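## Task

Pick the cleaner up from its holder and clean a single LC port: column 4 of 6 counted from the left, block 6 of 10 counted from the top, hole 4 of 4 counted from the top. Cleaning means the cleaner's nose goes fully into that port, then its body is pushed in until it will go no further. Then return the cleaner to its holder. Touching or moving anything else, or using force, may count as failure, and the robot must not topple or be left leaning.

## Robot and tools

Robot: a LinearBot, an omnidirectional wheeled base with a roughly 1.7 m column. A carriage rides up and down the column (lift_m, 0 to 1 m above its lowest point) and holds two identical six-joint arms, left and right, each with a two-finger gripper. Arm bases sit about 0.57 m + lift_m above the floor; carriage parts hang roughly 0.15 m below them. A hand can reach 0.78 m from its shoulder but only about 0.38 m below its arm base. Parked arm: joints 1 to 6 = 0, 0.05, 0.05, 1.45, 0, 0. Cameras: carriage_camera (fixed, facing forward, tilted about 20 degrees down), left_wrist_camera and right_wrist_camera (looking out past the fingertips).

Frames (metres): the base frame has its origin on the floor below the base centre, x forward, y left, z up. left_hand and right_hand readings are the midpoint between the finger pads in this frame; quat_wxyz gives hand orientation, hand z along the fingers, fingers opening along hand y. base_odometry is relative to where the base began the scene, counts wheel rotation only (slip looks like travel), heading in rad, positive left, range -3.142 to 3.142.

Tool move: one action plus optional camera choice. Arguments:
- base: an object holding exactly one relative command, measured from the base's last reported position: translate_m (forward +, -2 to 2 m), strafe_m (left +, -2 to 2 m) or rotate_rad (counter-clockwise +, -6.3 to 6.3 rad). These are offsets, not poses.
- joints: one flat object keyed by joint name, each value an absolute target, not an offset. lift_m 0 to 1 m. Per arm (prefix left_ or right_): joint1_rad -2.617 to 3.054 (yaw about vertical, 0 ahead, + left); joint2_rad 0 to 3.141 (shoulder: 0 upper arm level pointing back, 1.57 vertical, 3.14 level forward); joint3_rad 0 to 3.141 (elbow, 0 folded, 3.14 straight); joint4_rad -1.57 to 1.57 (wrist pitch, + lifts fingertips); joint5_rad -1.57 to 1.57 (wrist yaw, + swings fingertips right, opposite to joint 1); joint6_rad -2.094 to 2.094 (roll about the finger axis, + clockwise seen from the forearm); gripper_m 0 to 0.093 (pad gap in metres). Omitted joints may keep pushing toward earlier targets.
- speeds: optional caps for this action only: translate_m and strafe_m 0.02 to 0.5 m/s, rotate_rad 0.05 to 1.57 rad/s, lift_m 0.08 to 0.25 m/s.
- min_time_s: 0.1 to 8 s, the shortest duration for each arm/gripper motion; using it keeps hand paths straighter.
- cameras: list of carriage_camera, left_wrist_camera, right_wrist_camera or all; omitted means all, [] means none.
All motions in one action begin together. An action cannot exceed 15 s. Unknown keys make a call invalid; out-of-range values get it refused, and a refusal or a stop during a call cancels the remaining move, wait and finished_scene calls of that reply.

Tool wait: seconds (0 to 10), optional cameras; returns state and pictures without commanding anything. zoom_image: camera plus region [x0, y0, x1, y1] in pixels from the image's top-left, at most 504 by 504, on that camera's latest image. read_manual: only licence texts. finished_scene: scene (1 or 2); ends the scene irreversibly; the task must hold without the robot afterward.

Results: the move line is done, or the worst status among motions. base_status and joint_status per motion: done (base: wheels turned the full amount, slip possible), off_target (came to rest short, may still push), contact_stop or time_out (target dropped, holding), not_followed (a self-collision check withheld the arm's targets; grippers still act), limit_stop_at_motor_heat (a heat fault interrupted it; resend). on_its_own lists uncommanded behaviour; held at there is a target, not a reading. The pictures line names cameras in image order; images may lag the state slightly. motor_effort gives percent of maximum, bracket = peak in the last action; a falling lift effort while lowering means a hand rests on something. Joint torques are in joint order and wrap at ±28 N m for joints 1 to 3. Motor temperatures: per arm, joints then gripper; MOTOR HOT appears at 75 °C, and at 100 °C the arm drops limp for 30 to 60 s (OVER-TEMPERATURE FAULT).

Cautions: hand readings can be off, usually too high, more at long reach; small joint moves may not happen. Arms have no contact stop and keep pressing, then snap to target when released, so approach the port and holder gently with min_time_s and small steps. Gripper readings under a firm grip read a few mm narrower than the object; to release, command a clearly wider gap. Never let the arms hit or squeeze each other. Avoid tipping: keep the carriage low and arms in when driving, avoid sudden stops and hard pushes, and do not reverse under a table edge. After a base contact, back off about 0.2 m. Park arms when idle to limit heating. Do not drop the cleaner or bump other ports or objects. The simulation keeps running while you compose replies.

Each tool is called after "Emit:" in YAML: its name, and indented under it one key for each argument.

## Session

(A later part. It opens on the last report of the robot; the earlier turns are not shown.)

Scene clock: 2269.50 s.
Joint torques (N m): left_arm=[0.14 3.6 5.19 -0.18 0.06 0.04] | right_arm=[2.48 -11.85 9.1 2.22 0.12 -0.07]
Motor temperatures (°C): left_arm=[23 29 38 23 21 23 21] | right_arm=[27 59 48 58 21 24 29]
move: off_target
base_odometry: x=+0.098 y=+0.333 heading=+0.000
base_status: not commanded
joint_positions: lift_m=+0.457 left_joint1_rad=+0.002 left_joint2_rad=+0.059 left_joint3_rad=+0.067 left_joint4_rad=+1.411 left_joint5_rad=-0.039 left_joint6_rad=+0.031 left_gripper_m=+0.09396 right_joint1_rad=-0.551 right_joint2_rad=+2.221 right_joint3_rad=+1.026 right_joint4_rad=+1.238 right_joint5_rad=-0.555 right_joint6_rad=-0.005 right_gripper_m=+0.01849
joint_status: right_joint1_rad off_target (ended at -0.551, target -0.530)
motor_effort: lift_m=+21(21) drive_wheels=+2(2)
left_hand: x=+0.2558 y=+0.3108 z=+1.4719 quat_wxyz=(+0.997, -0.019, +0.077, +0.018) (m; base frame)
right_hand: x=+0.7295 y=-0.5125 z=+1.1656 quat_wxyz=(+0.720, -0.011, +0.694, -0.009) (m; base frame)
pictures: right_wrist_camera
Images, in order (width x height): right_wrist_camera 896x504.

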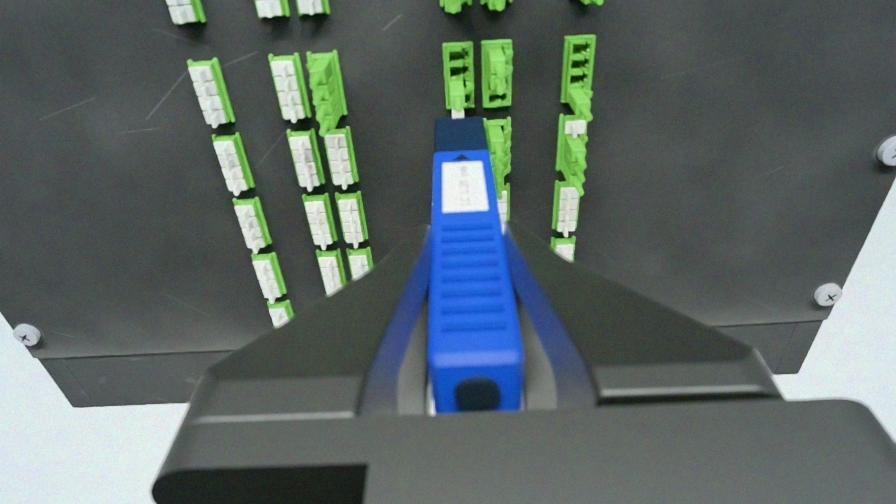

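Emit:
move:
  joints: {"right_joint5_rad": -0.530}
  min_time_s: 0.8
  cameras: []

Emit:
move:
  joints: {"right_joint5_rad": -0.522}
  min_time_s: 0.8
  cameras: ["right_wrist_camera"]

Emit:
zoom_image:
  camera: "right_wrist_camera"
  region: [432, 70, 492, 130]

Scene clock: 2280.17 s.
Joint torques (N m): left_arm=[0.21 3.74 5.11 -0.16 0.07 0.03] | right_arm=[2.45 -11.85 9.07 2.22 0.31 -0.07]
Motor temperatures (°C): left_arm=[23 29 38 23 21 23 21] | right_arm=[27 59 48 58 21 24 29]
move: done
base_odometry: x=+0.098 y=+0.333 heading=+0.000
base_status: not commanded
joint_positions: lift_m=+0.457 left_joint1_rad=+0.002 left_joint2_rad=+0.059 left_joint3_rad=+0.067 left_joint4_rad=+1.411 left_joint5_rad=-0.039 left_joint6_rad=+0.031 left_gripper_m=+0.09396 right_joint1_rad=-0.551 right_joint2_rad=+2.221 right_joint3_rad=+1.026 right_joint4_rad=+1.238 right_joint5_rad=-0.553 right_joint6_rad=-0.005 right_gripper_m=+0.01849
joint_status: all done
motor_effort: lift_m=+21(21) drive_wheels=+2(2)
left_hand: x=+0.2558 y=+0.3108 z=+1.4719 quat_wxyz=(+0.997, -0.019, +0.077, +0.018) (m; base frame)
right_hand: x=+0.7295 y=-0.5127 z=+1.1656 quat_wxyz=(+0.720, -0.011, +0.694, -0.009) (m; base frame)
pictures: none
No camera images: "cameras" was empty.

Scene clock: 2281.27 s.
Joint torques (N m): left_arm=[0.17 3.69 5.15 -0.17 0.08 0.04] | right_arm=[2.52 -11.85 9.11 2.22 0.39 -0.08]
Motor temperatures (°C): left_arm=[23 29 38 23 21 23 21] | right_arm=[27 59 48 58 21 24 29]
move: off_target
base_odometry: x=+0.098 y=+0.333 heading=+0.000
base_status: not commanded
joint_positions: lift_m=+0.457 left_joint1_rad=+0.002 left_joint2_rad=+0.059 left_joint3_rad=+0.067 left_joint4_rad=+1.411 left_joint5_rad=-0.039 left_joint6_rad=+0.031 left_gripper_m=+0.09396 right_joint1_rad=-0.551 right_joint2_rad=+2.221 right_joint3_rad=+1.026 right_joint4_rad=+1.238 right_joint5_rad=-0.552 right_joint6_rad=-0.005 right_gripper_m=+0.01849
joint_status: right_joint5_rad off_target (ended at -0.552, target -0.522)
motor_effort: lift_m=+21(22) drive_wheels=+2(2)
left_hand: x=+0.2558 y=+0.3108 z=+1.4719 quat_wxyz=(+0.997, -0.019, +0.077, +0.018) (m; base frame)
right_hand: x=+0.7295 y=-0.5129 z=+1.1656 quat_wxyz=(+0.720, -0.010, +0.694, -0.009) (m; base frame)
pictures: right_wrist_camera
Images, in order (width x height): right_wrist_camera 896x504.

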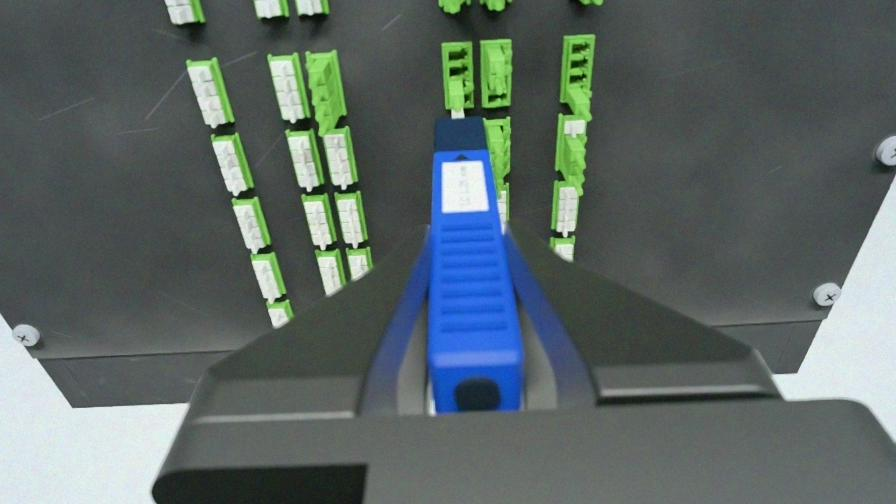

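Scaled by 8.400 from the camera's 896x504 image, which has a finer 1280x720 frame.

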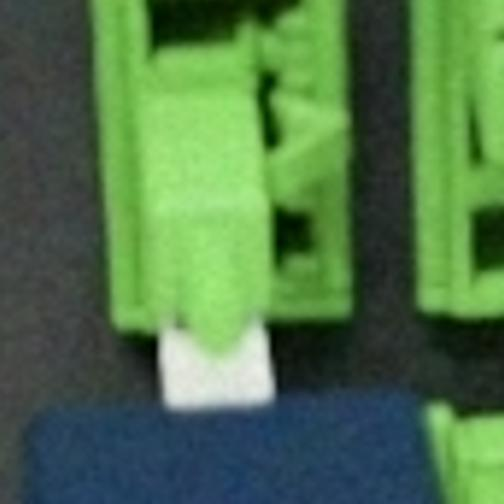

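Emit:
move:
  joints: {"right_joint1_rad": -0.540, "right_joint5_rad": -0.548, "left_joint1_rad": -0.9, "left_joint2_rad": 2.3272, "left_joint3_rad": 1.3153, "left_joint4_rad": 1.4189, "left_joint5_rad": 0.1, "left_joint6_rad": 0}
  min_time_s: 4.5
  cameras: ["left_wrist_camera", "right_wrist_camera"]

Scene clock: 2320.60 s.
Joint torques (N m): left_arm=[-0.31 -10.97 6.9 2.22 0.18 -0.05] | right_arm=[1.51 -11.85 9.1 2.22 0.1 -0.07]
Motor temperatures (°C): left_arm=[23 30 38 23 21 23 21] | right_arm=[26 59 48 58 21 24 29]
move: done
base_odometry: x=+0.098 y=+0.333 heading=+0.000
base_status: not commanded
joint_positions: lift_m=+0.457 left_joint1_rad=-0.895 left_joint2_rad=+2.301 left_joint3_rad=+1.297 left_joint4_rad=+1.412 left_joint5_rad=+0.088 left_joint6_rad=+0.009 left_gripper_m=+0.09396 right_joint1_rad=-0.551 right_joint2_rad=+2.221 right_joint3_rad=+1.026 right_joint4_rad=+1.238 right_joint5_rad=-0.553 right_joint6_rad=-0.005 right_gripper_m=+0.01849
joint_status: all done
motor_effort: lift_m=+21(22) drive_wheels=+2(2)
left_hand: x=+0.5830 y=-0.1763 z=+1.2713 quat_wxyz=(+0.744, +0.273, +0.477, -0.380) (m; base frame)
right_hand: x=+0.7295 y=-0.5127 z=+1.1656 quat_wxyz=(+0.720, -0.011, +0.694, -0.009) (m; base frame)
pictures: left_wrist_camera, right_wrist_camera
Images, in order (width x height): left_wrist_camera 896x504, right_wrist_camera 896x504.

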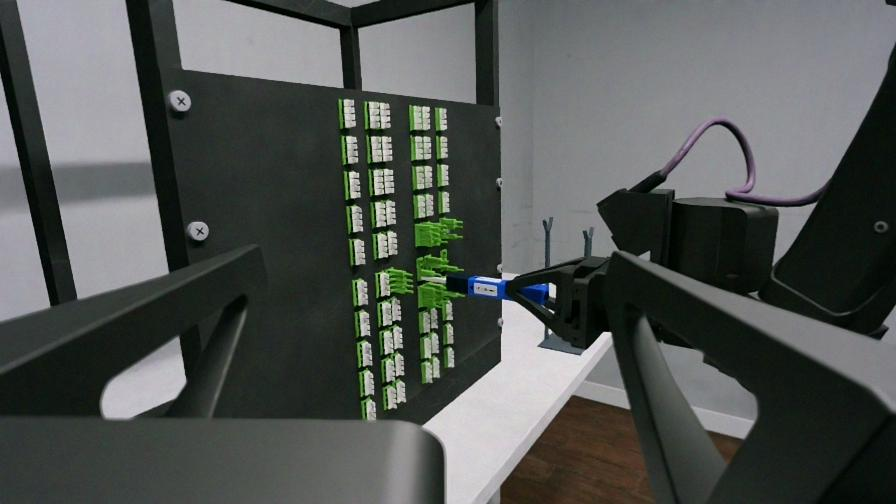

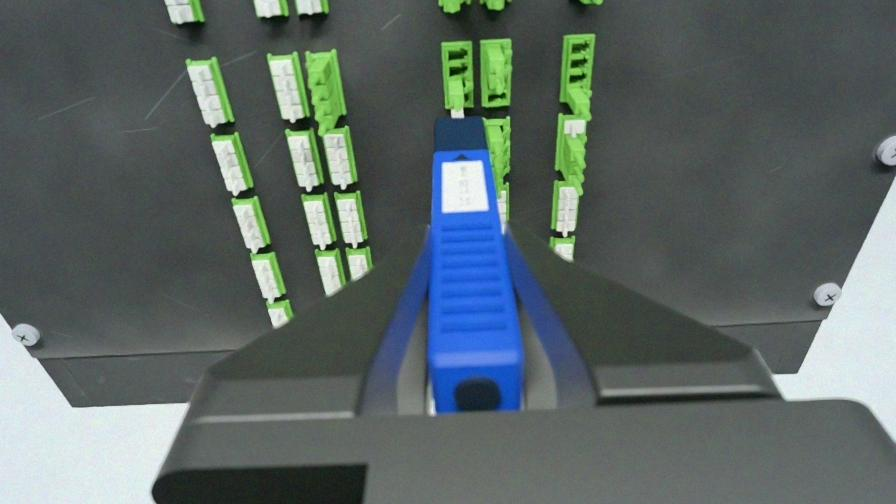

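Excellent side view. Let me zoom.

Emit:
zoom_image:
  camera: "left_wrist_camera"
  region: [405, 245, 485, 315]

Emit:
zoom_image:
  camera: "left_wrist_camera"
  region: [410, 260, 460, 300]

Emit:
zoom_image:
  camera: "left_wrist_camera"
  region: [400, 200, 580, 340]

Scaled by 6.300 from the camera's 896x504 image, which has a finer 1280x720 frame.

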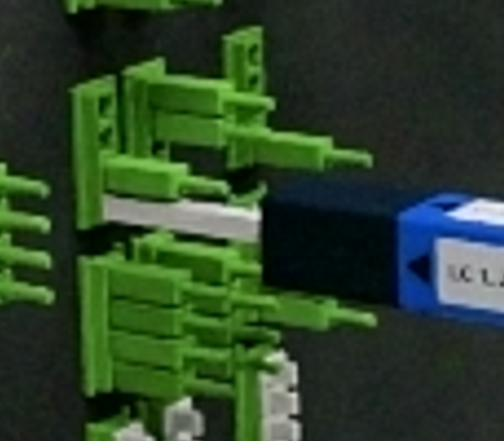

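Scaled by 10.080 from the camera's 896x504 image, which has a finer 1280x720 frame.

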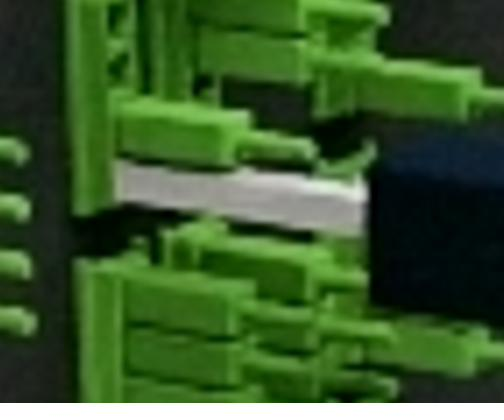

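Scaled by 2.800 from the camera's 896x504 image, which has a finer 1280x720 frame.

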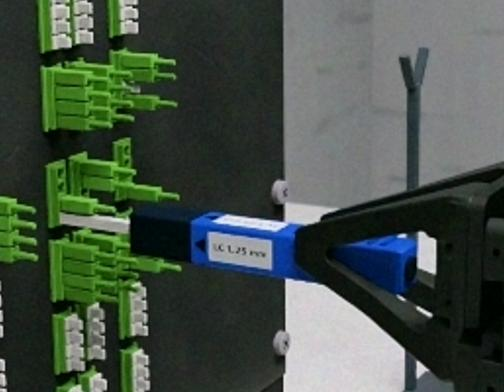

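Emit:
move:
  joints: {"right_joint1_rad": -0.510, "right_joint3_rad": 1.062, "right_joint5_rad": -0.545}
  base: {"translate_m": 0.0015}
  speeds: {"translate_m": 0.02}
  min_time_s: 0.7
  cameras: ["left_wrist_camera"]

Emit:
zoom_image:
  camera: "left_wrist_camera"
  region: [410, 260, 460, 300]

Emit:
move:
  joints: {"right_joint1_rad": -0.490, "right_joint3_rad": 1.080, "right_joint5_rad": -0.54}
  base: {"translate_m": 0.002}
  speeds: {"translate_m": 0.02}
  min_time_s: 0.7
  cameras: ["left_wrist_camera"]

Emit:
zoom_image:
  camera: "left_wrist_camera"
  region: [410, 260, 460, 300]

Scene clock: 2340.57 s.
Joint torques (N m): left_arm=[-0.35 -11.06 6.89 2.2 0.16 -0.06] | right_arm=[4.94 -11.85 10.18 2.21 0.27 -0.08]
Motor temperatures (°C): left_arm=[23 36 40 27 21 23 21] | right_arm=[26 59 48 58 21 24 29]
move: off_target
base_odometry: x=+0.100 y=+0.333 heading=+0.000
base_status: done
joint_positions: lift_m=+0.457 left_joint1_rad=-0.895 left_joint2_rad=+2.302 left_joint3_rad=+1.297 left_joint4_rad=+1.413 left_joint5_rad=+0.089 left_joint6_rad=+0.008 left_gripper_m=+0.09396 right_joint1_rad=-0.556 right_joint2_rad=+2.221 right_joint3_rad=+1.026 right_joint4_rad=+1.240 right_joint5_rad=-0.565 right_joint6_rad=-0.005 right_gripper_m=+0.01849
joint_status: right_joint1_rad off_target (ended at -0.556, target -0.510); the others done
motor_effort: lift_m=+21(21) drive_wheels=+3(10)
left_hand: x=+0.5829 y=-0.1764 z=+1.2708 quat_wxyz=(+0.744, +0.273, +0.477, -0.380) (m; base frame)
right_hand: x=+0.7285 y=-0.5130 z=+1.1658 quat_wxyz=(+0.720, -0.013, +0.693, -0.007) (m; base frame)
pictures: left_wrist_camera
Images, in order (width x height): left_wrist_camera 896x504.

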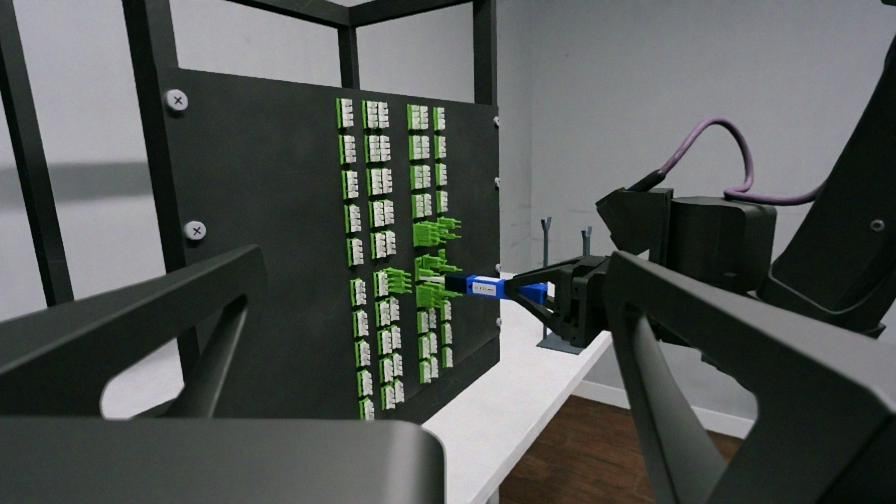

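Scaled by 10.080 from the camera's 896x504 image, which has a finer 1280x720 frame.

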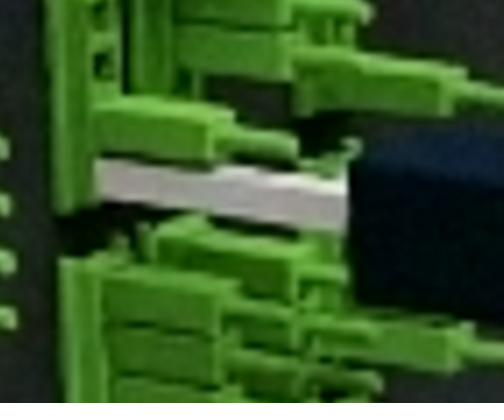

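Scene clock: 2341.57 s.
Joint torques (N m): left_arm=[-0.36 -11.15 6.84 2.18 0.15 -0.07] | right_arm=[7.13 -11.84 12 2.25 0.36 -0.08]
Motor temperatures (°C): left_arm=[23 36 40 28 21 23 21] | right_arm=[26 59 48 58 21 24 29]
move: off_target
base_odometry: x=+0.102 y=+0.333 heading=+0.000
base_status: done
joint_positions: lift_m=+0.457 left_joint1_rad=-0.895 left_joint2_rad=+2.302 left_joint3_rad=+1.298 left_joint4_rad=+1.414 left_joint5_rad=+0.090 left_joint6_rad=+0.008 left_gripper_m=+0.09396 right_joint1_rad=-0.557 right_joint2_rad=+2.221 right_joint3_rad=+1.026 right_joint4_rad=+1.242 right_joint5_rad=-0.568 right_joint6_rad=-0.005 right_gripper_m=+0.01849
joint_status: right_joint1_rad off_target (ended at -0.557, target -0.490); right_joint5_rad off_target (ended at -0.568, target -0.540); the others done
motor_effort: lift_m=+20(21) drive_wheels=+5(10)
left_hand: x=+0.5828 y=-0.1764 z=+1.2714 quat_wxyz=(+0.744, +0.273, +0.476, -0.381) (m; base frame)
right_hand: x=+0.7283 y=-0.5131 z=+1.1662 quat_wxyz=(+0.721, -0.015, +0.693, -0.007) (m; base frame)
pictures: left_wrist_camera
Images, in order (width x height): left_wrist_camera 896x504.

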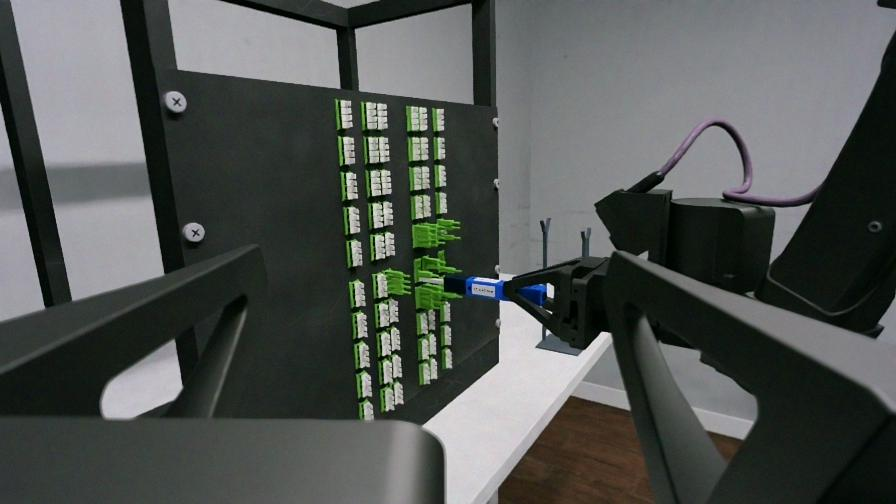

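Scaled by 10.080 from the camera's 896x504 image, which has a finer 1280x720 frame.

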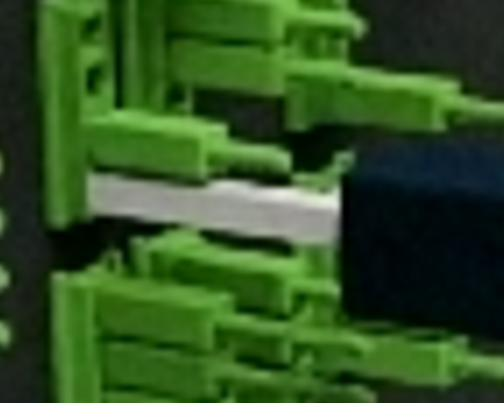

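Emit:
move:
  cameras: ["left_wrist_camera", "right_wrist_camera"]

Emit:
zoom_image:
  camera: "right_wrist_camera"
  region: [420, 105, 510, 195]

Emit:
zoom_image:
  camera: "right_wrist_camera"
  region: [410, 330, 540, 430]

Emit:
zoom_image:
  camera: "left_wrist_camera"
  region: [440, 240, 560, 340]

Scene clock: 2354.03 s.
Joint torques (N m): left_arm=[-0.24 -11.08 6.75 2.16 0.12 -0.08] | right_arm=[7.08 -11.85 12 2.19 0.37 -0.07]
Motor temperatures (°C): left_arm=[23 36 40 28 21 23 21] | right_arm=[27 59 50 58 21 24 29]
base_odometry: x=+0.102 y=+0.333 heading=+0.000
base_status: done
joint_positions: lift_m=+0.457 left_joint1_rad=-0.895 left_joint2_rad=+2.302 left_joint3_rad=+1.298 left_joint4_rad=+1.414 left_joint5_rad=+0.090 left_joint6_rad=+0.008 left_gripper_m=+0.09396 right_joint1_rad=-0.557 right_joint2_rad=+2.221 right_joint3_rad=+1.026 right_joint4_rad=+1.242 right_joint5_rad=-0.568 right_joint6_rad=-0.005 right_gripper_m=+0.01849
joint_status: right_joint1_rad off_target (ended at -0.557, target -0.490); right_joint5_rad off_target (ended at -0.568, target -0.540); the others done
motor_effort: lift_m=+21(21) drive_wheels=+5(10)
left_hand: x=+0.5828 y=-0.1764 z=+1.2714 quat_wxyz=(+0.744, +0.273, +0.476, -0.381) (m; base frame)
right_hand: x=+0.7283 y=-0.5131 z=+1.1662 quat_wxyz=(+0.721, -0.015, +0.693, -0.007) (m; base frame)
pictures: left_wrist_camera, right_wrist_camera
Images, in order (width x height): left_wrist_camera 896x504, right_wrist_camera 896x504.

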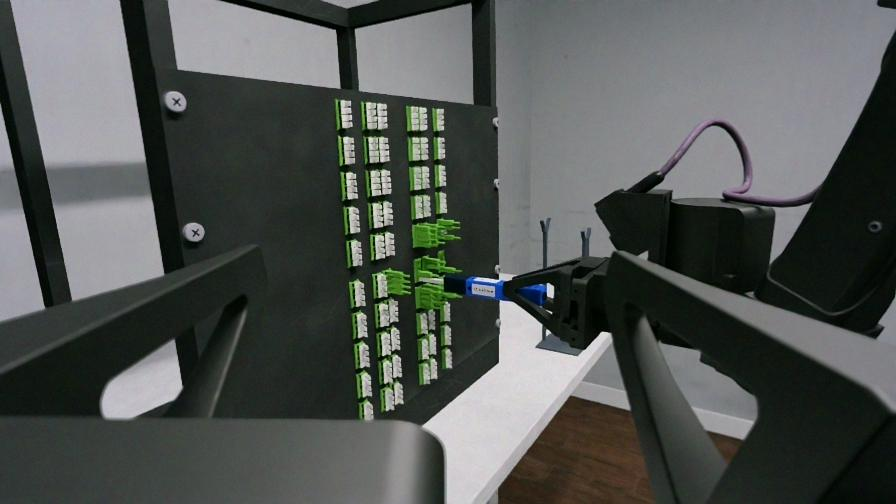

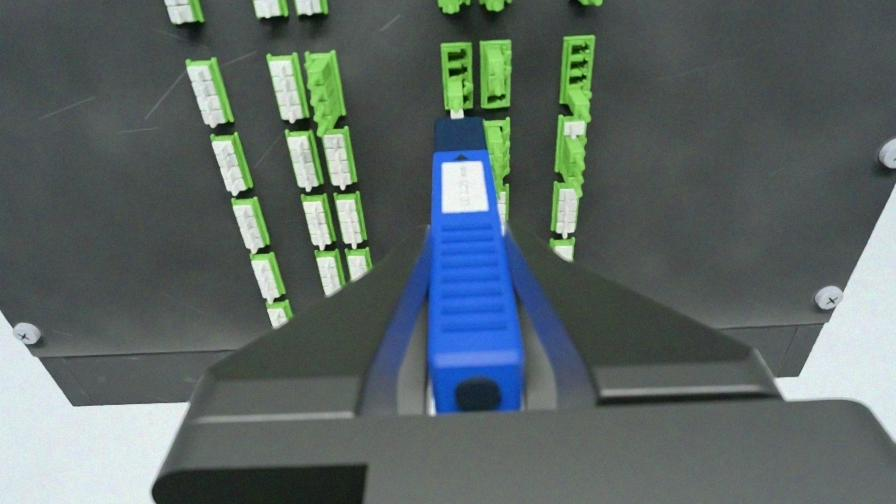

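Scaled by 5.600 from the camera's 896x504 image, which has a finer 1280x720 frame.

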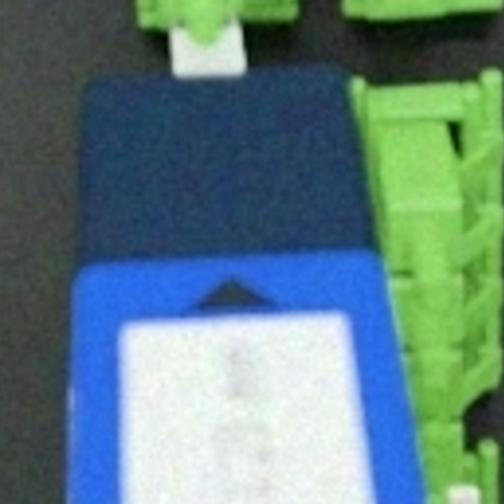

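Scaled by 3.877 from the camera's 896x504 image, which has a finer 1280x720 frame.

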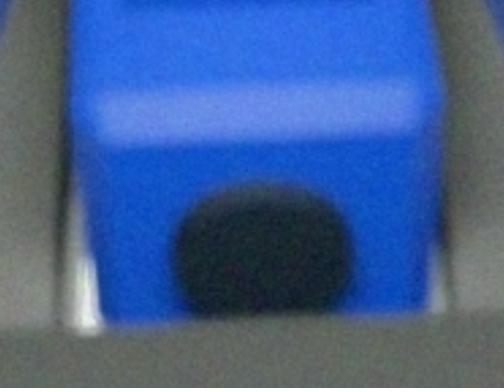

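Scaled by 4.200 from the camera's 896x504 image, which has a finer 1280x720 frame.

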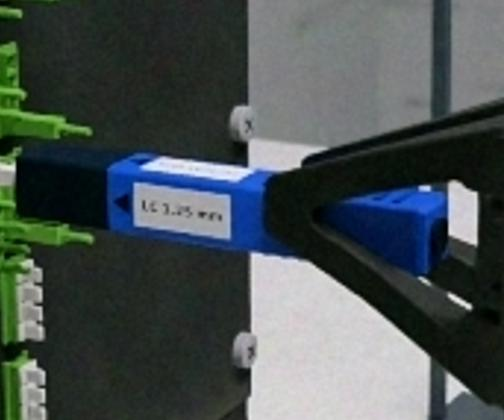

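Emit:
zoom_image:
  camera: "left_wrist_camera"
  region: [410, 250, 440, 290]

Emit:
zoom_image:
  camera: "left_wrist_camera"
  region: [410, 210, 440, 250]

Scaled by 12.600 from the camera's 896x504 image, which has a finer 1280x720 frame.

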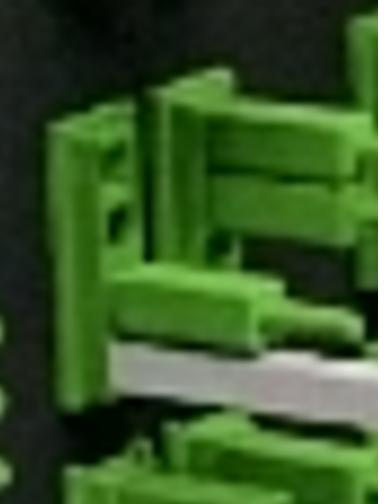

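Scaled by 12.600 from the camera's 896x504 image, which has a finer 1280x720 frame.

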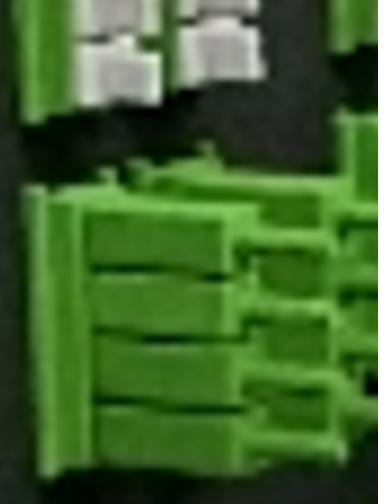

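Emit:
zoom_image:
  camera: "right_wrist_camera"
  region: [0, 310, 60, 370]

Emit:
zoom_image:
  camera: "right_wrist_camera"
  region: [800, 260, 860, 320]

Emit:
zoom_image:
  camera: "left_wrist_camera"
  region: [530, 200, 620, 290]

Scaled by 8.400 from the camera's 896x504 image, which has a finer 1280x720 frame.

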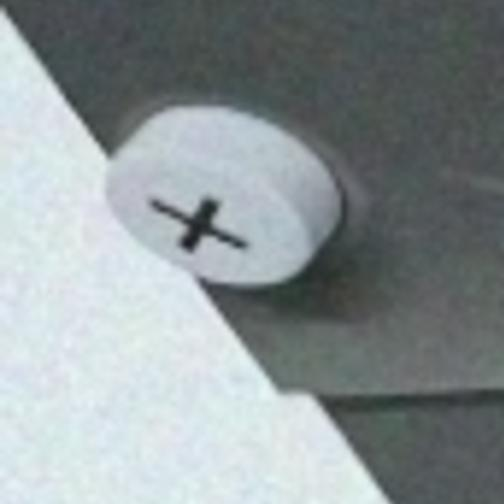

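Scaled by 8.400 from the camera's 896x504 image, which has a finer 1280x720 frame.

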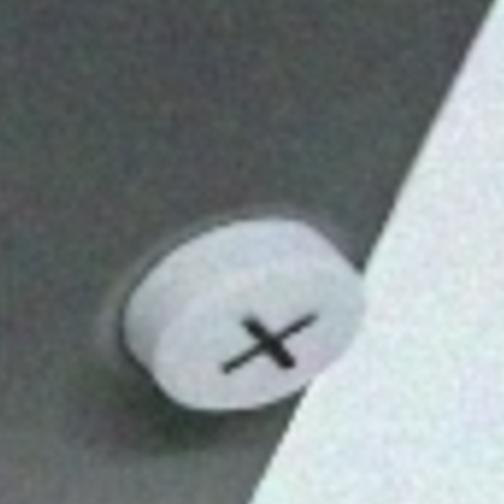

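Scaled by 5.600 from the camera's 896x504 image, which has a finer 1280x720 frame.

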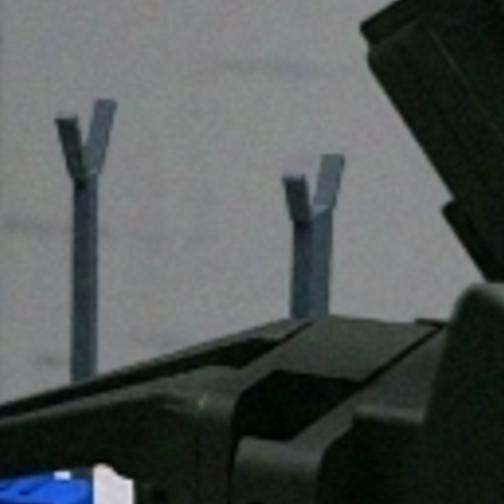

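Emit:
move:
  joints: {"right_joint1_rad": -0.520, "right_joint3_rad": 1.062, "right_joint5_rad": -0.545}
  base: {"translate_m": -0.002}
  speeds: {"translate_m": 0.02}
  min_time_s: 0.6
  cameras: []

Emit:
move:
  joints: {"right_joint1_rad": -0.535, "right_joint3_rad": 1.053, "right_joint5_rad": -0.548}
  base: {"translate_m": -0.003}
  speeds: {"translate_m": 0.02}
  min_time_s: 0.6
  cameras: ["left_wrist_camera"]

Emit:
zoom_image:
  camera: "left_wrist_camera"
  region: [410, 260, 460, 300]

Scene clock: 2463.30 s.
Joint torques (N m): left_arm=[-0.42 -10.99 6.76 2.2 0.15 -0.08] | right_arm=[3.51 -11.86 10.19 2.21 0.17 -0.07]
Motor temperatures (°C): left_arm=[23 41 42 33 21 23 21] | right_arm=[30 59 57 57 21 24 29]
move: off_target
base_odometry: x=+0.099 y=+0.333 heading=+0.000
base_status: done
joint_positions: lift_m=+0.457 left_joint1_rad=-0.895 left_joint2_rad=+2.302 left_joint3_rad=+1.298 left_joint4_rad=+1.415 left_joint5_rad=+0.090 left_joint6_rad=+0.008 left_gripper_m=+0.09396 right_joint1_rad=-0.552 right_joint2_rad=+2.221 right_joint3_rad=+1.026 right_joint4_rad=+1.241 right_joint5_rad=-0.557 right_joint6_rad=-0.005 right_gripper_m=+0.01849
joint_status: right_joint1_rad off_target (ended at -0.552, target -0.520); the others done
motor_effort: lift_m=+22(22) drive_wheels=+4(7)
left_hand: x=+0.5828 y=-0.1764 z=+1.2715 quat_wxyz=(+0.744, +0.273, +0.476, -0.381) (m; base frame)
right_hand: x=+0.7293 y=-0.5125 z=+1.1661 quat_wxyz=(+0.721, -0.012, +0.693, -0.009) (m; base frame)
pictures: none
No camera images: "cameras" was empty.

Scene clock: 2464.20 s.
Joint torques (N m): left_arm=[-0.1 -11.11 6.71 2.19 0.14 -0.05] | right_arm=[1.84 -11.85 9.31 2.21 0.1 -0.08]
Motor temperatures (°C): left_arm=[23 41 42 33 21 23 21] | right_arm=[30 59 57 57 21 24 29]
move: done
base_odometry: x=+0.096 y=+0.333 heading=+0.000
base_status: done
joint_positions: lift_m=+0.457 left_joint1_rad=-0.898 left_joint2_rad=+2.302 left_joint3_rad=+1.298 left_joint4_rad=+1.415 left_joint5_rad=+0.090 left_joint6_rad=+0.008 left_gripper_m=+0.09396 right_joint1_rad=-0.550 right_joint2_rad=+2.221 right_joint3_rad=+1.026 right_joint4_rad=+1.240 right_joint5_rad=-0.554 right_joint6_rad=-0.005 right_gripper_m=+0.01849
joint_status: all done
motor_effort: lift_m=+21(21) drive_wheels=+1(6)
left_hand: x=+0.5814 y=-0.1774 z=+1.2715 quat_wxyz=(+0.744, +0.274, +0.476, -0.382) (m; base frame)
right_hand: x=+0.7298 y=-0.5118 z=+1.1659 quat_wxyz=(+0.721, -0.011, +0.693, -0.009) (m; base frame)
pictures: left_wrist_camera
Images, in order (width x height): left_wrist_camera 896x504.

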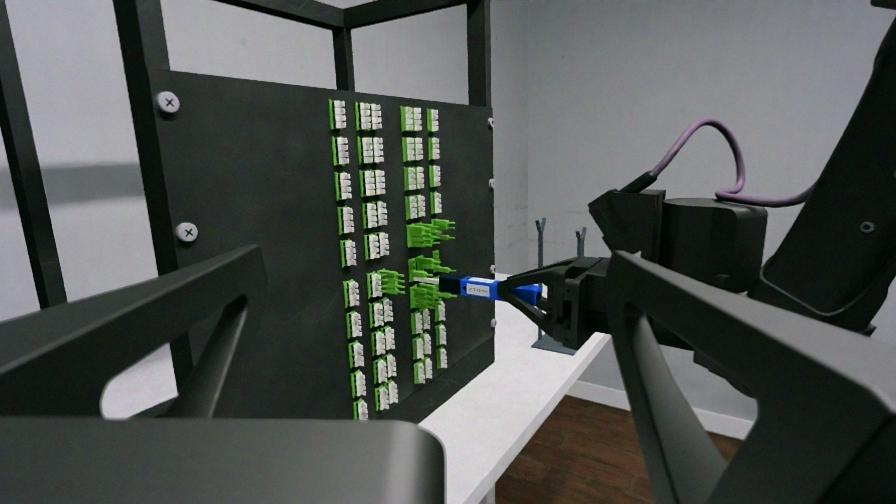

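Scaled by 10.080 from the camera's 896x504 image, which has a finer 1280x720 frame.

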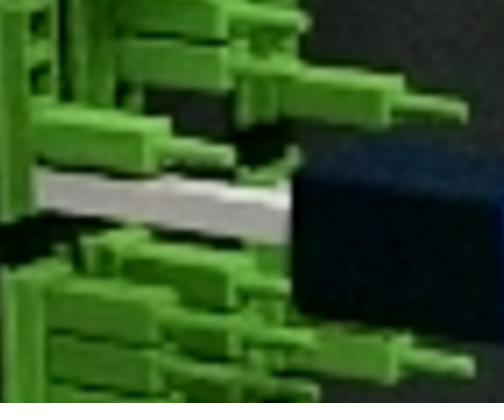

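Emit:
move:
  joints: {"right_joint1_rad": -0.530, "right_joint5_rad": -0.540}
  base: {"translate_m": -0.003}
  speeds: {"translate_m": 0.02}
  min_time_s: 0.6
  cameras: ["left_wrist_camera", "right_wrist_camera"]

Emit:
zoom_image:
  camera: "left_wrist_camera"
  region: [400, 260, 450, 300]

Emit:
zoom_image:
  camera: "right_wrist_camera"
  region: [432, 70, 492, 130]

Scene clock: 2473.97 s.
Joint torques (N m): left_arm=[0.12 -11.22 6.78 2.17 0.13 -0.08] | right_arm=[2.32 -11.79 9.31 2.22 0.23 -0.08]
Motor temperatures (°C): left_arm=[23 41 42 33 21 23 21] | right_arm=[29 59 55 57 21 24 29]
move: done
base_odometry: x=+0.093 y=+0.333 heading=+0.000
base_status: done
joint_positions: lift_m=+0.457 left_joint1_rad=-0.899 left_joint2_rad=+2.303 left_joint3_rad=+1.298 left_joint4_rad=+1.415 left_joint5_rad=+0.091 left_joint6_rad=+0.008 left_gripper_m=+0.09396 right_joint1_rad=-0.550 right_joint2_rad=+2.221 right_joint3_rad=+1.026 right_joint4_rad=+1.240 right_joint5_rad=-0.553 right_joint6_rad=-0.005 right_gripper_m=+0.01849
joint_status: all done
motor_effort: lift_m=+21(21) drive_wheels=+2(8)
left_hand: x=+0.5808 y=-0.1780 z=+1.2711 quat_wxyz=(+0.743, +0.274, +0.476, -0.382) (m; base frame)
right_hand: x=+0.7298 y=-0.5120 z=+1.1658 quat_wxyz=(+0.720, -0.011, +0.693, -0.009) (m; base frame)
pictures: left_wrist_camera, right_wrist_camera
Images, in order (width x height): left_wrist_camera 896x504, right_wrist_camera 896x504.

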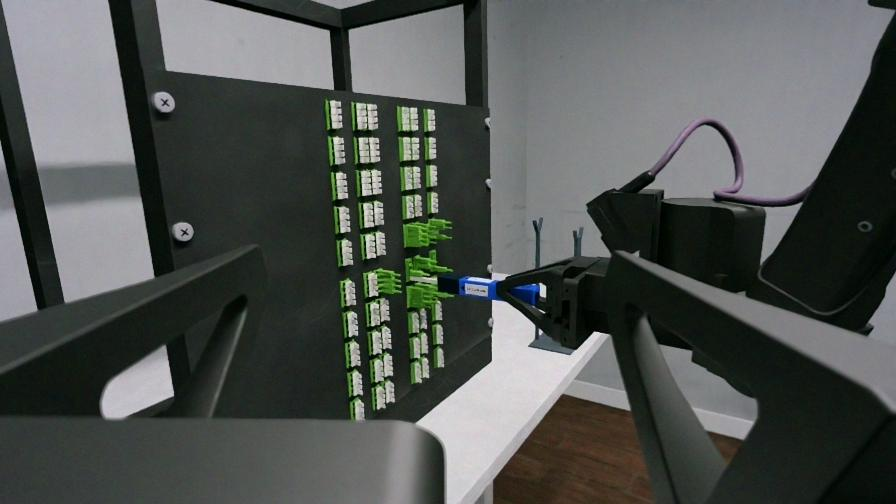

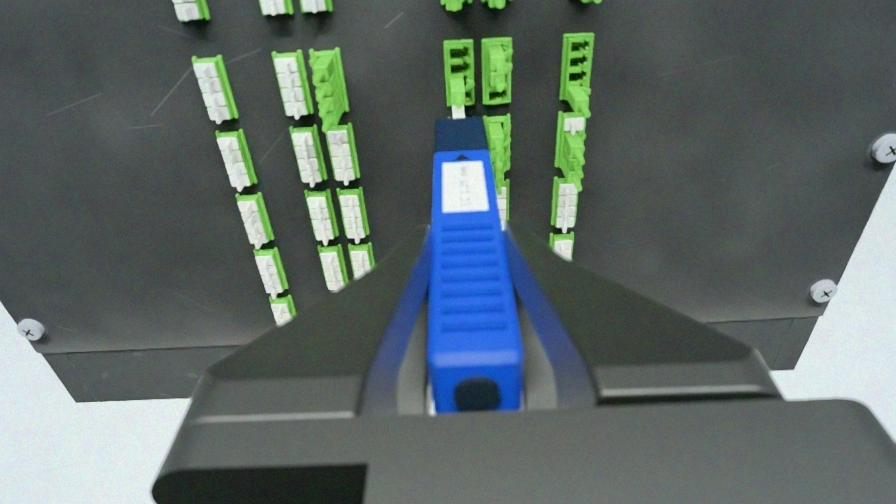

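Scaled by 10.080 from the camera's 896x504 image, which has a finer 1280x720 frame.

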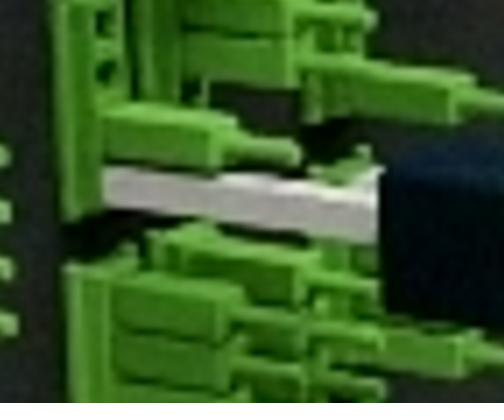

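Scaled by 8.400 from the camera's 896x504 image, which has a finer 1280x720 frame.

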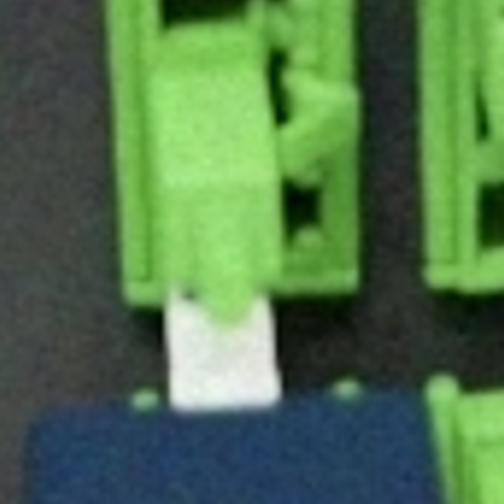

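Emit:
move:
  joints: {"right_joint1_rad": -0.520, "right_joint5_rad": -0.530}
  base: {"translate_m": -0.004}
  speeds: {"translate_m": 0.02}
  min_time_s: 0.6
  cameras: []

Emit:
move:
  joints: {"right_joint1_rad": -0.518, "right_joint5_rad": -0.526}
  base: {"translate_m": -0.004}
  speeds: {"translate_m": 0.02}
  min_time_s: 0.6
  cameras: ["left_wrist_camera", "right_wrist_camera"]

Emit:
zoom_image:
  camera: "left_wrist_camera"
  region: [400, 260, 450, 300]

Emit:
zoom_image:
  camera: "right_wrist_camera"
  region: [432, 70, 492, 130]

Scene clock: 2498.93 s.
Joint torques (N m): left_arm=[-0.02 -11.04 6.79 2.18 0.14 -0.05] | right_arm=[2.76 -11.86 9.33 2.26 0.22 -0.08]
Motor temperatures (°C): left_arm=[23 41 42 34 21 23 21] | right_arm=[28 59 53 57 21 24 29]
move: off_target
base_odometry: x=+0.089 y=+0.333 heading=-0.001
base_status: done
joint_positions: lift_m=+0.457 left_joint1_rad=-0.899 left_joint2_rad=+2.303 left_joint3_rad=+1.298 left_joint4_rad=+1.415 left_joint5_rad=+0.091 left_joint6_rad=+0.008 left_gripper_m=+0.09396 right_joint1_rad=-0.544 right_joint2_rad=+2.221 right_joint3_rad=+1.026 right_joint4_rad=+1.239 right_joint5_rad=-0.542 right_joint6_rad=-0.005 right_gripper_m=+0.01849
joint_status: right_joint1_rad off_target (ended at -0.544, target -0.520); the others done
motor_effort: lift_m=+20(22) drive_wheels=+4(9)
left_hand: x=+0.5805 y=-0.1782 z=+1.2711 quat_wxyz=(+0.743, +0.274, +0.476, -0.383) (m; base frame)
right_hand: x=+0.7310 y=-0.5109 z=+1.1658 quat_wxyz=(+0.720, -0.009, +0.693, -0.010) (m; base frame)
pictures: none
No camera images: "cameras" was empty.

Scene clock: 2499.83 s.
Joint torques (N m): left_arm=[-0.03 -11.12 6.78 2.16 0.12 -0.04] | right_arm=[1.96 -11.86 9.26 2.23 0.02 -0.07]
Motor temperatures (°C): left_arm=[23 41 42 34 21 23 21] | right_arm=[28 59 53 57 21 24 29]
move: done
base_odometry: x=+0.085 y=+0.333 heading=-0.001
base_status: done
joint_positions: lift_m=+0.457 left_joint1_rad=-0.899 left_joint2_rad=+2.303 left_joint3_rad=+1.298 left_joint4_rad=+1.415 left_joint5_rad=+0.092 left_joint6_rad=+0.008 left_gripper_m=+0.09396 right_joint1_rad=-0.534 right_joint2_rad=+2.221 right_joint3_rad=+1.026 right_joint4_rad=+1.239 right_joint5_rad=-0.524 right_joint6_rad=-0.005 right_gripper_m=+0.01849
joint_status: all done
motor_effort: lift_m=+22(22) drive_wheels=+5(10)
left_hand: x=+0.5806 y=-0.1780 z=+1.2712 quat_wxyz=(+0.743, +0.274, +0.475, -0.383) (m; base frame)
right_hand: x=+0.7331 y=-0.5088 z=+1.1658 quat_wxyz=(+0.720, -0.006, +0.693, -0.013) (m; base frame)
pictures: left_wrist_camera, right_wrist_camera
Images, in order (width x height): left_wrist_camera 896x504, right_wrist_camera 896x504.

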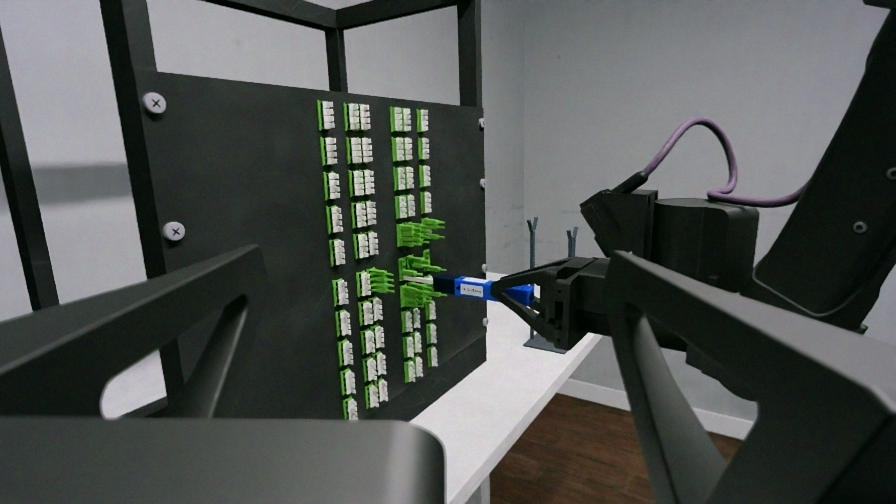

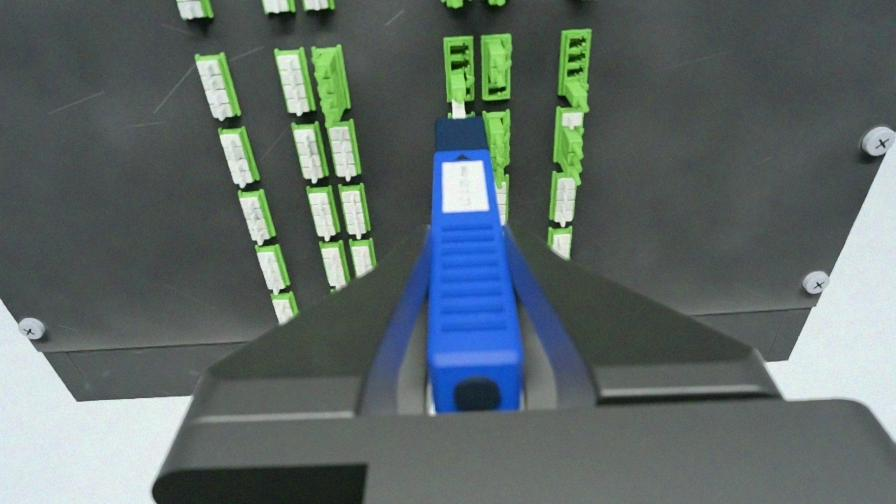

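Scaled by 10.080 from the camera's 896x504 image, which has a finer 1280x720 frame.

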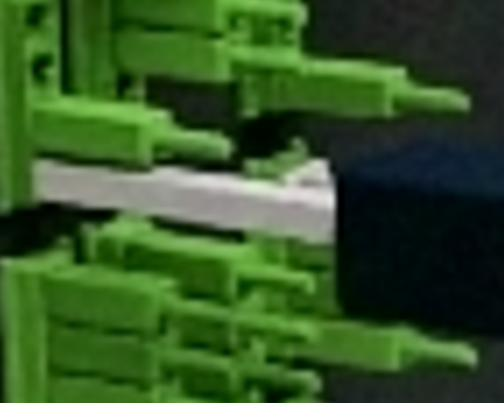

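Scaled by 8.400 from the camera's 896x504 image, which has a finer 1280x720 frame.

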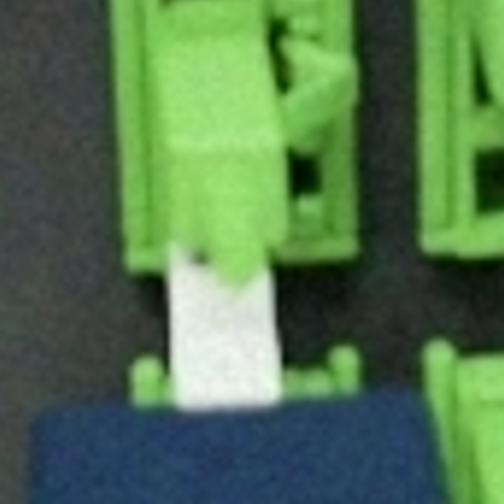

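Emit:
move:
  joints: {"right_joint1_rad": -0.552, "right_joint5_rad": -0.548}
  base: {"translate_m": -0.003}
  speeds: {"translate_m": 0.02}
  min_time_s: 0.6
  cameras: ["right_wrist_camera"]

Emit:
zoom_image:
  camera: "right_wrist_camera"
  region: [432, 70, 492, 130]

Scene clock: 2507.77 s.
Joint torques (N m): left_arm=[-0.01 -11.17 6.69 2.15 0.11 -0.08] | right_arm=[-0.49 -11.88 8.95 2.28 -0.12 -0.08]
Motor temperatures (°C): left_arm=[23 42 42 34 21 23 21] | right_arm=[28 59 52 57 21 24 29]
move: done
base_odometry: x=+0.082 y=+0.333 heading=-0.001
base_status: done
joint_positions: lift_m=+0.457 left_joint1_rad=-0.899 left_joint2_rad=+2.303 left_joint3_rad=+1.298 left_joint4_rad=+1.415 left_joint5_rad=+0.092 left_joint6_rad=+0.008 left_gripper_m=+0.09396 right_joint1_rad=-0.544 right_joint2_rad=+2.221 right_joint3_rad=+1.030 right_joint4_rad=+1.234 right_joint5_rad=-0.535 right_joint6_rad=-0.005 right_gripper_m=+0.01849
joint_status: all done
motor_effort: lift_m=+21(21) drive_wheels=-4(10)
left_hand: x=+0.5806 y=-0.1780 z=+1.2712 quat_wxyz=(+0.743, +0.274, +0.475, -0.383) (m; base frame)
right_hand: x=+0.7318 y=-0.5123 z=+1.1660 quat_wxyz=(+0.720, -0.006, +0.694, -0.013) (m; base frame)
pictures: right_wrist_camera
Images, in order (width x height): right_wrist_camera 896x504.

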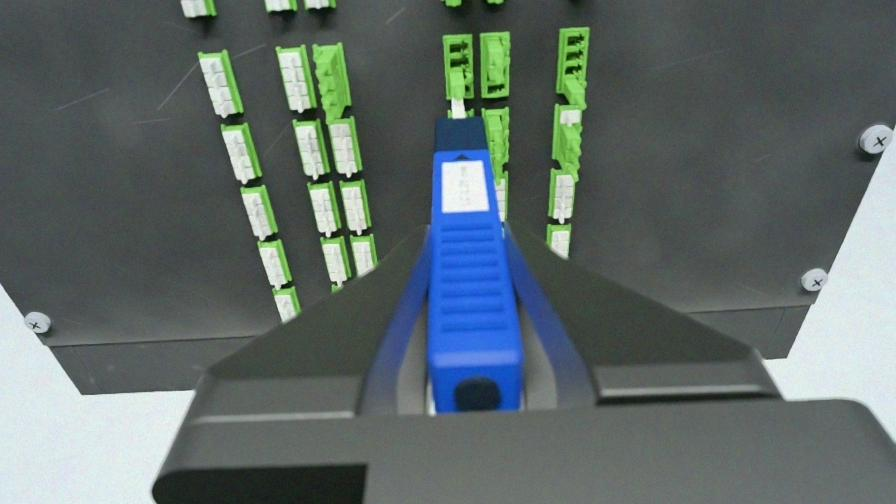

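Scaled by 8.400 from the camera's 896x504 image, which has a finer 1280x720 frame.

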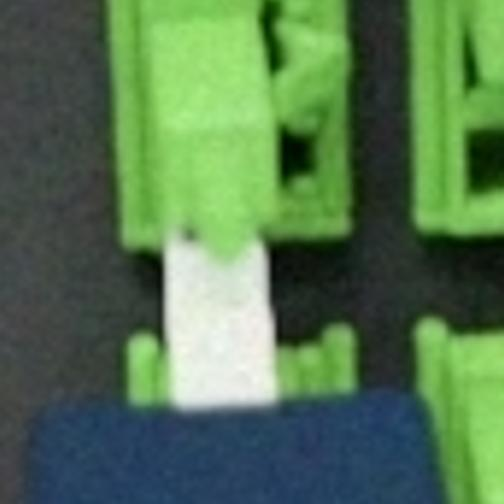

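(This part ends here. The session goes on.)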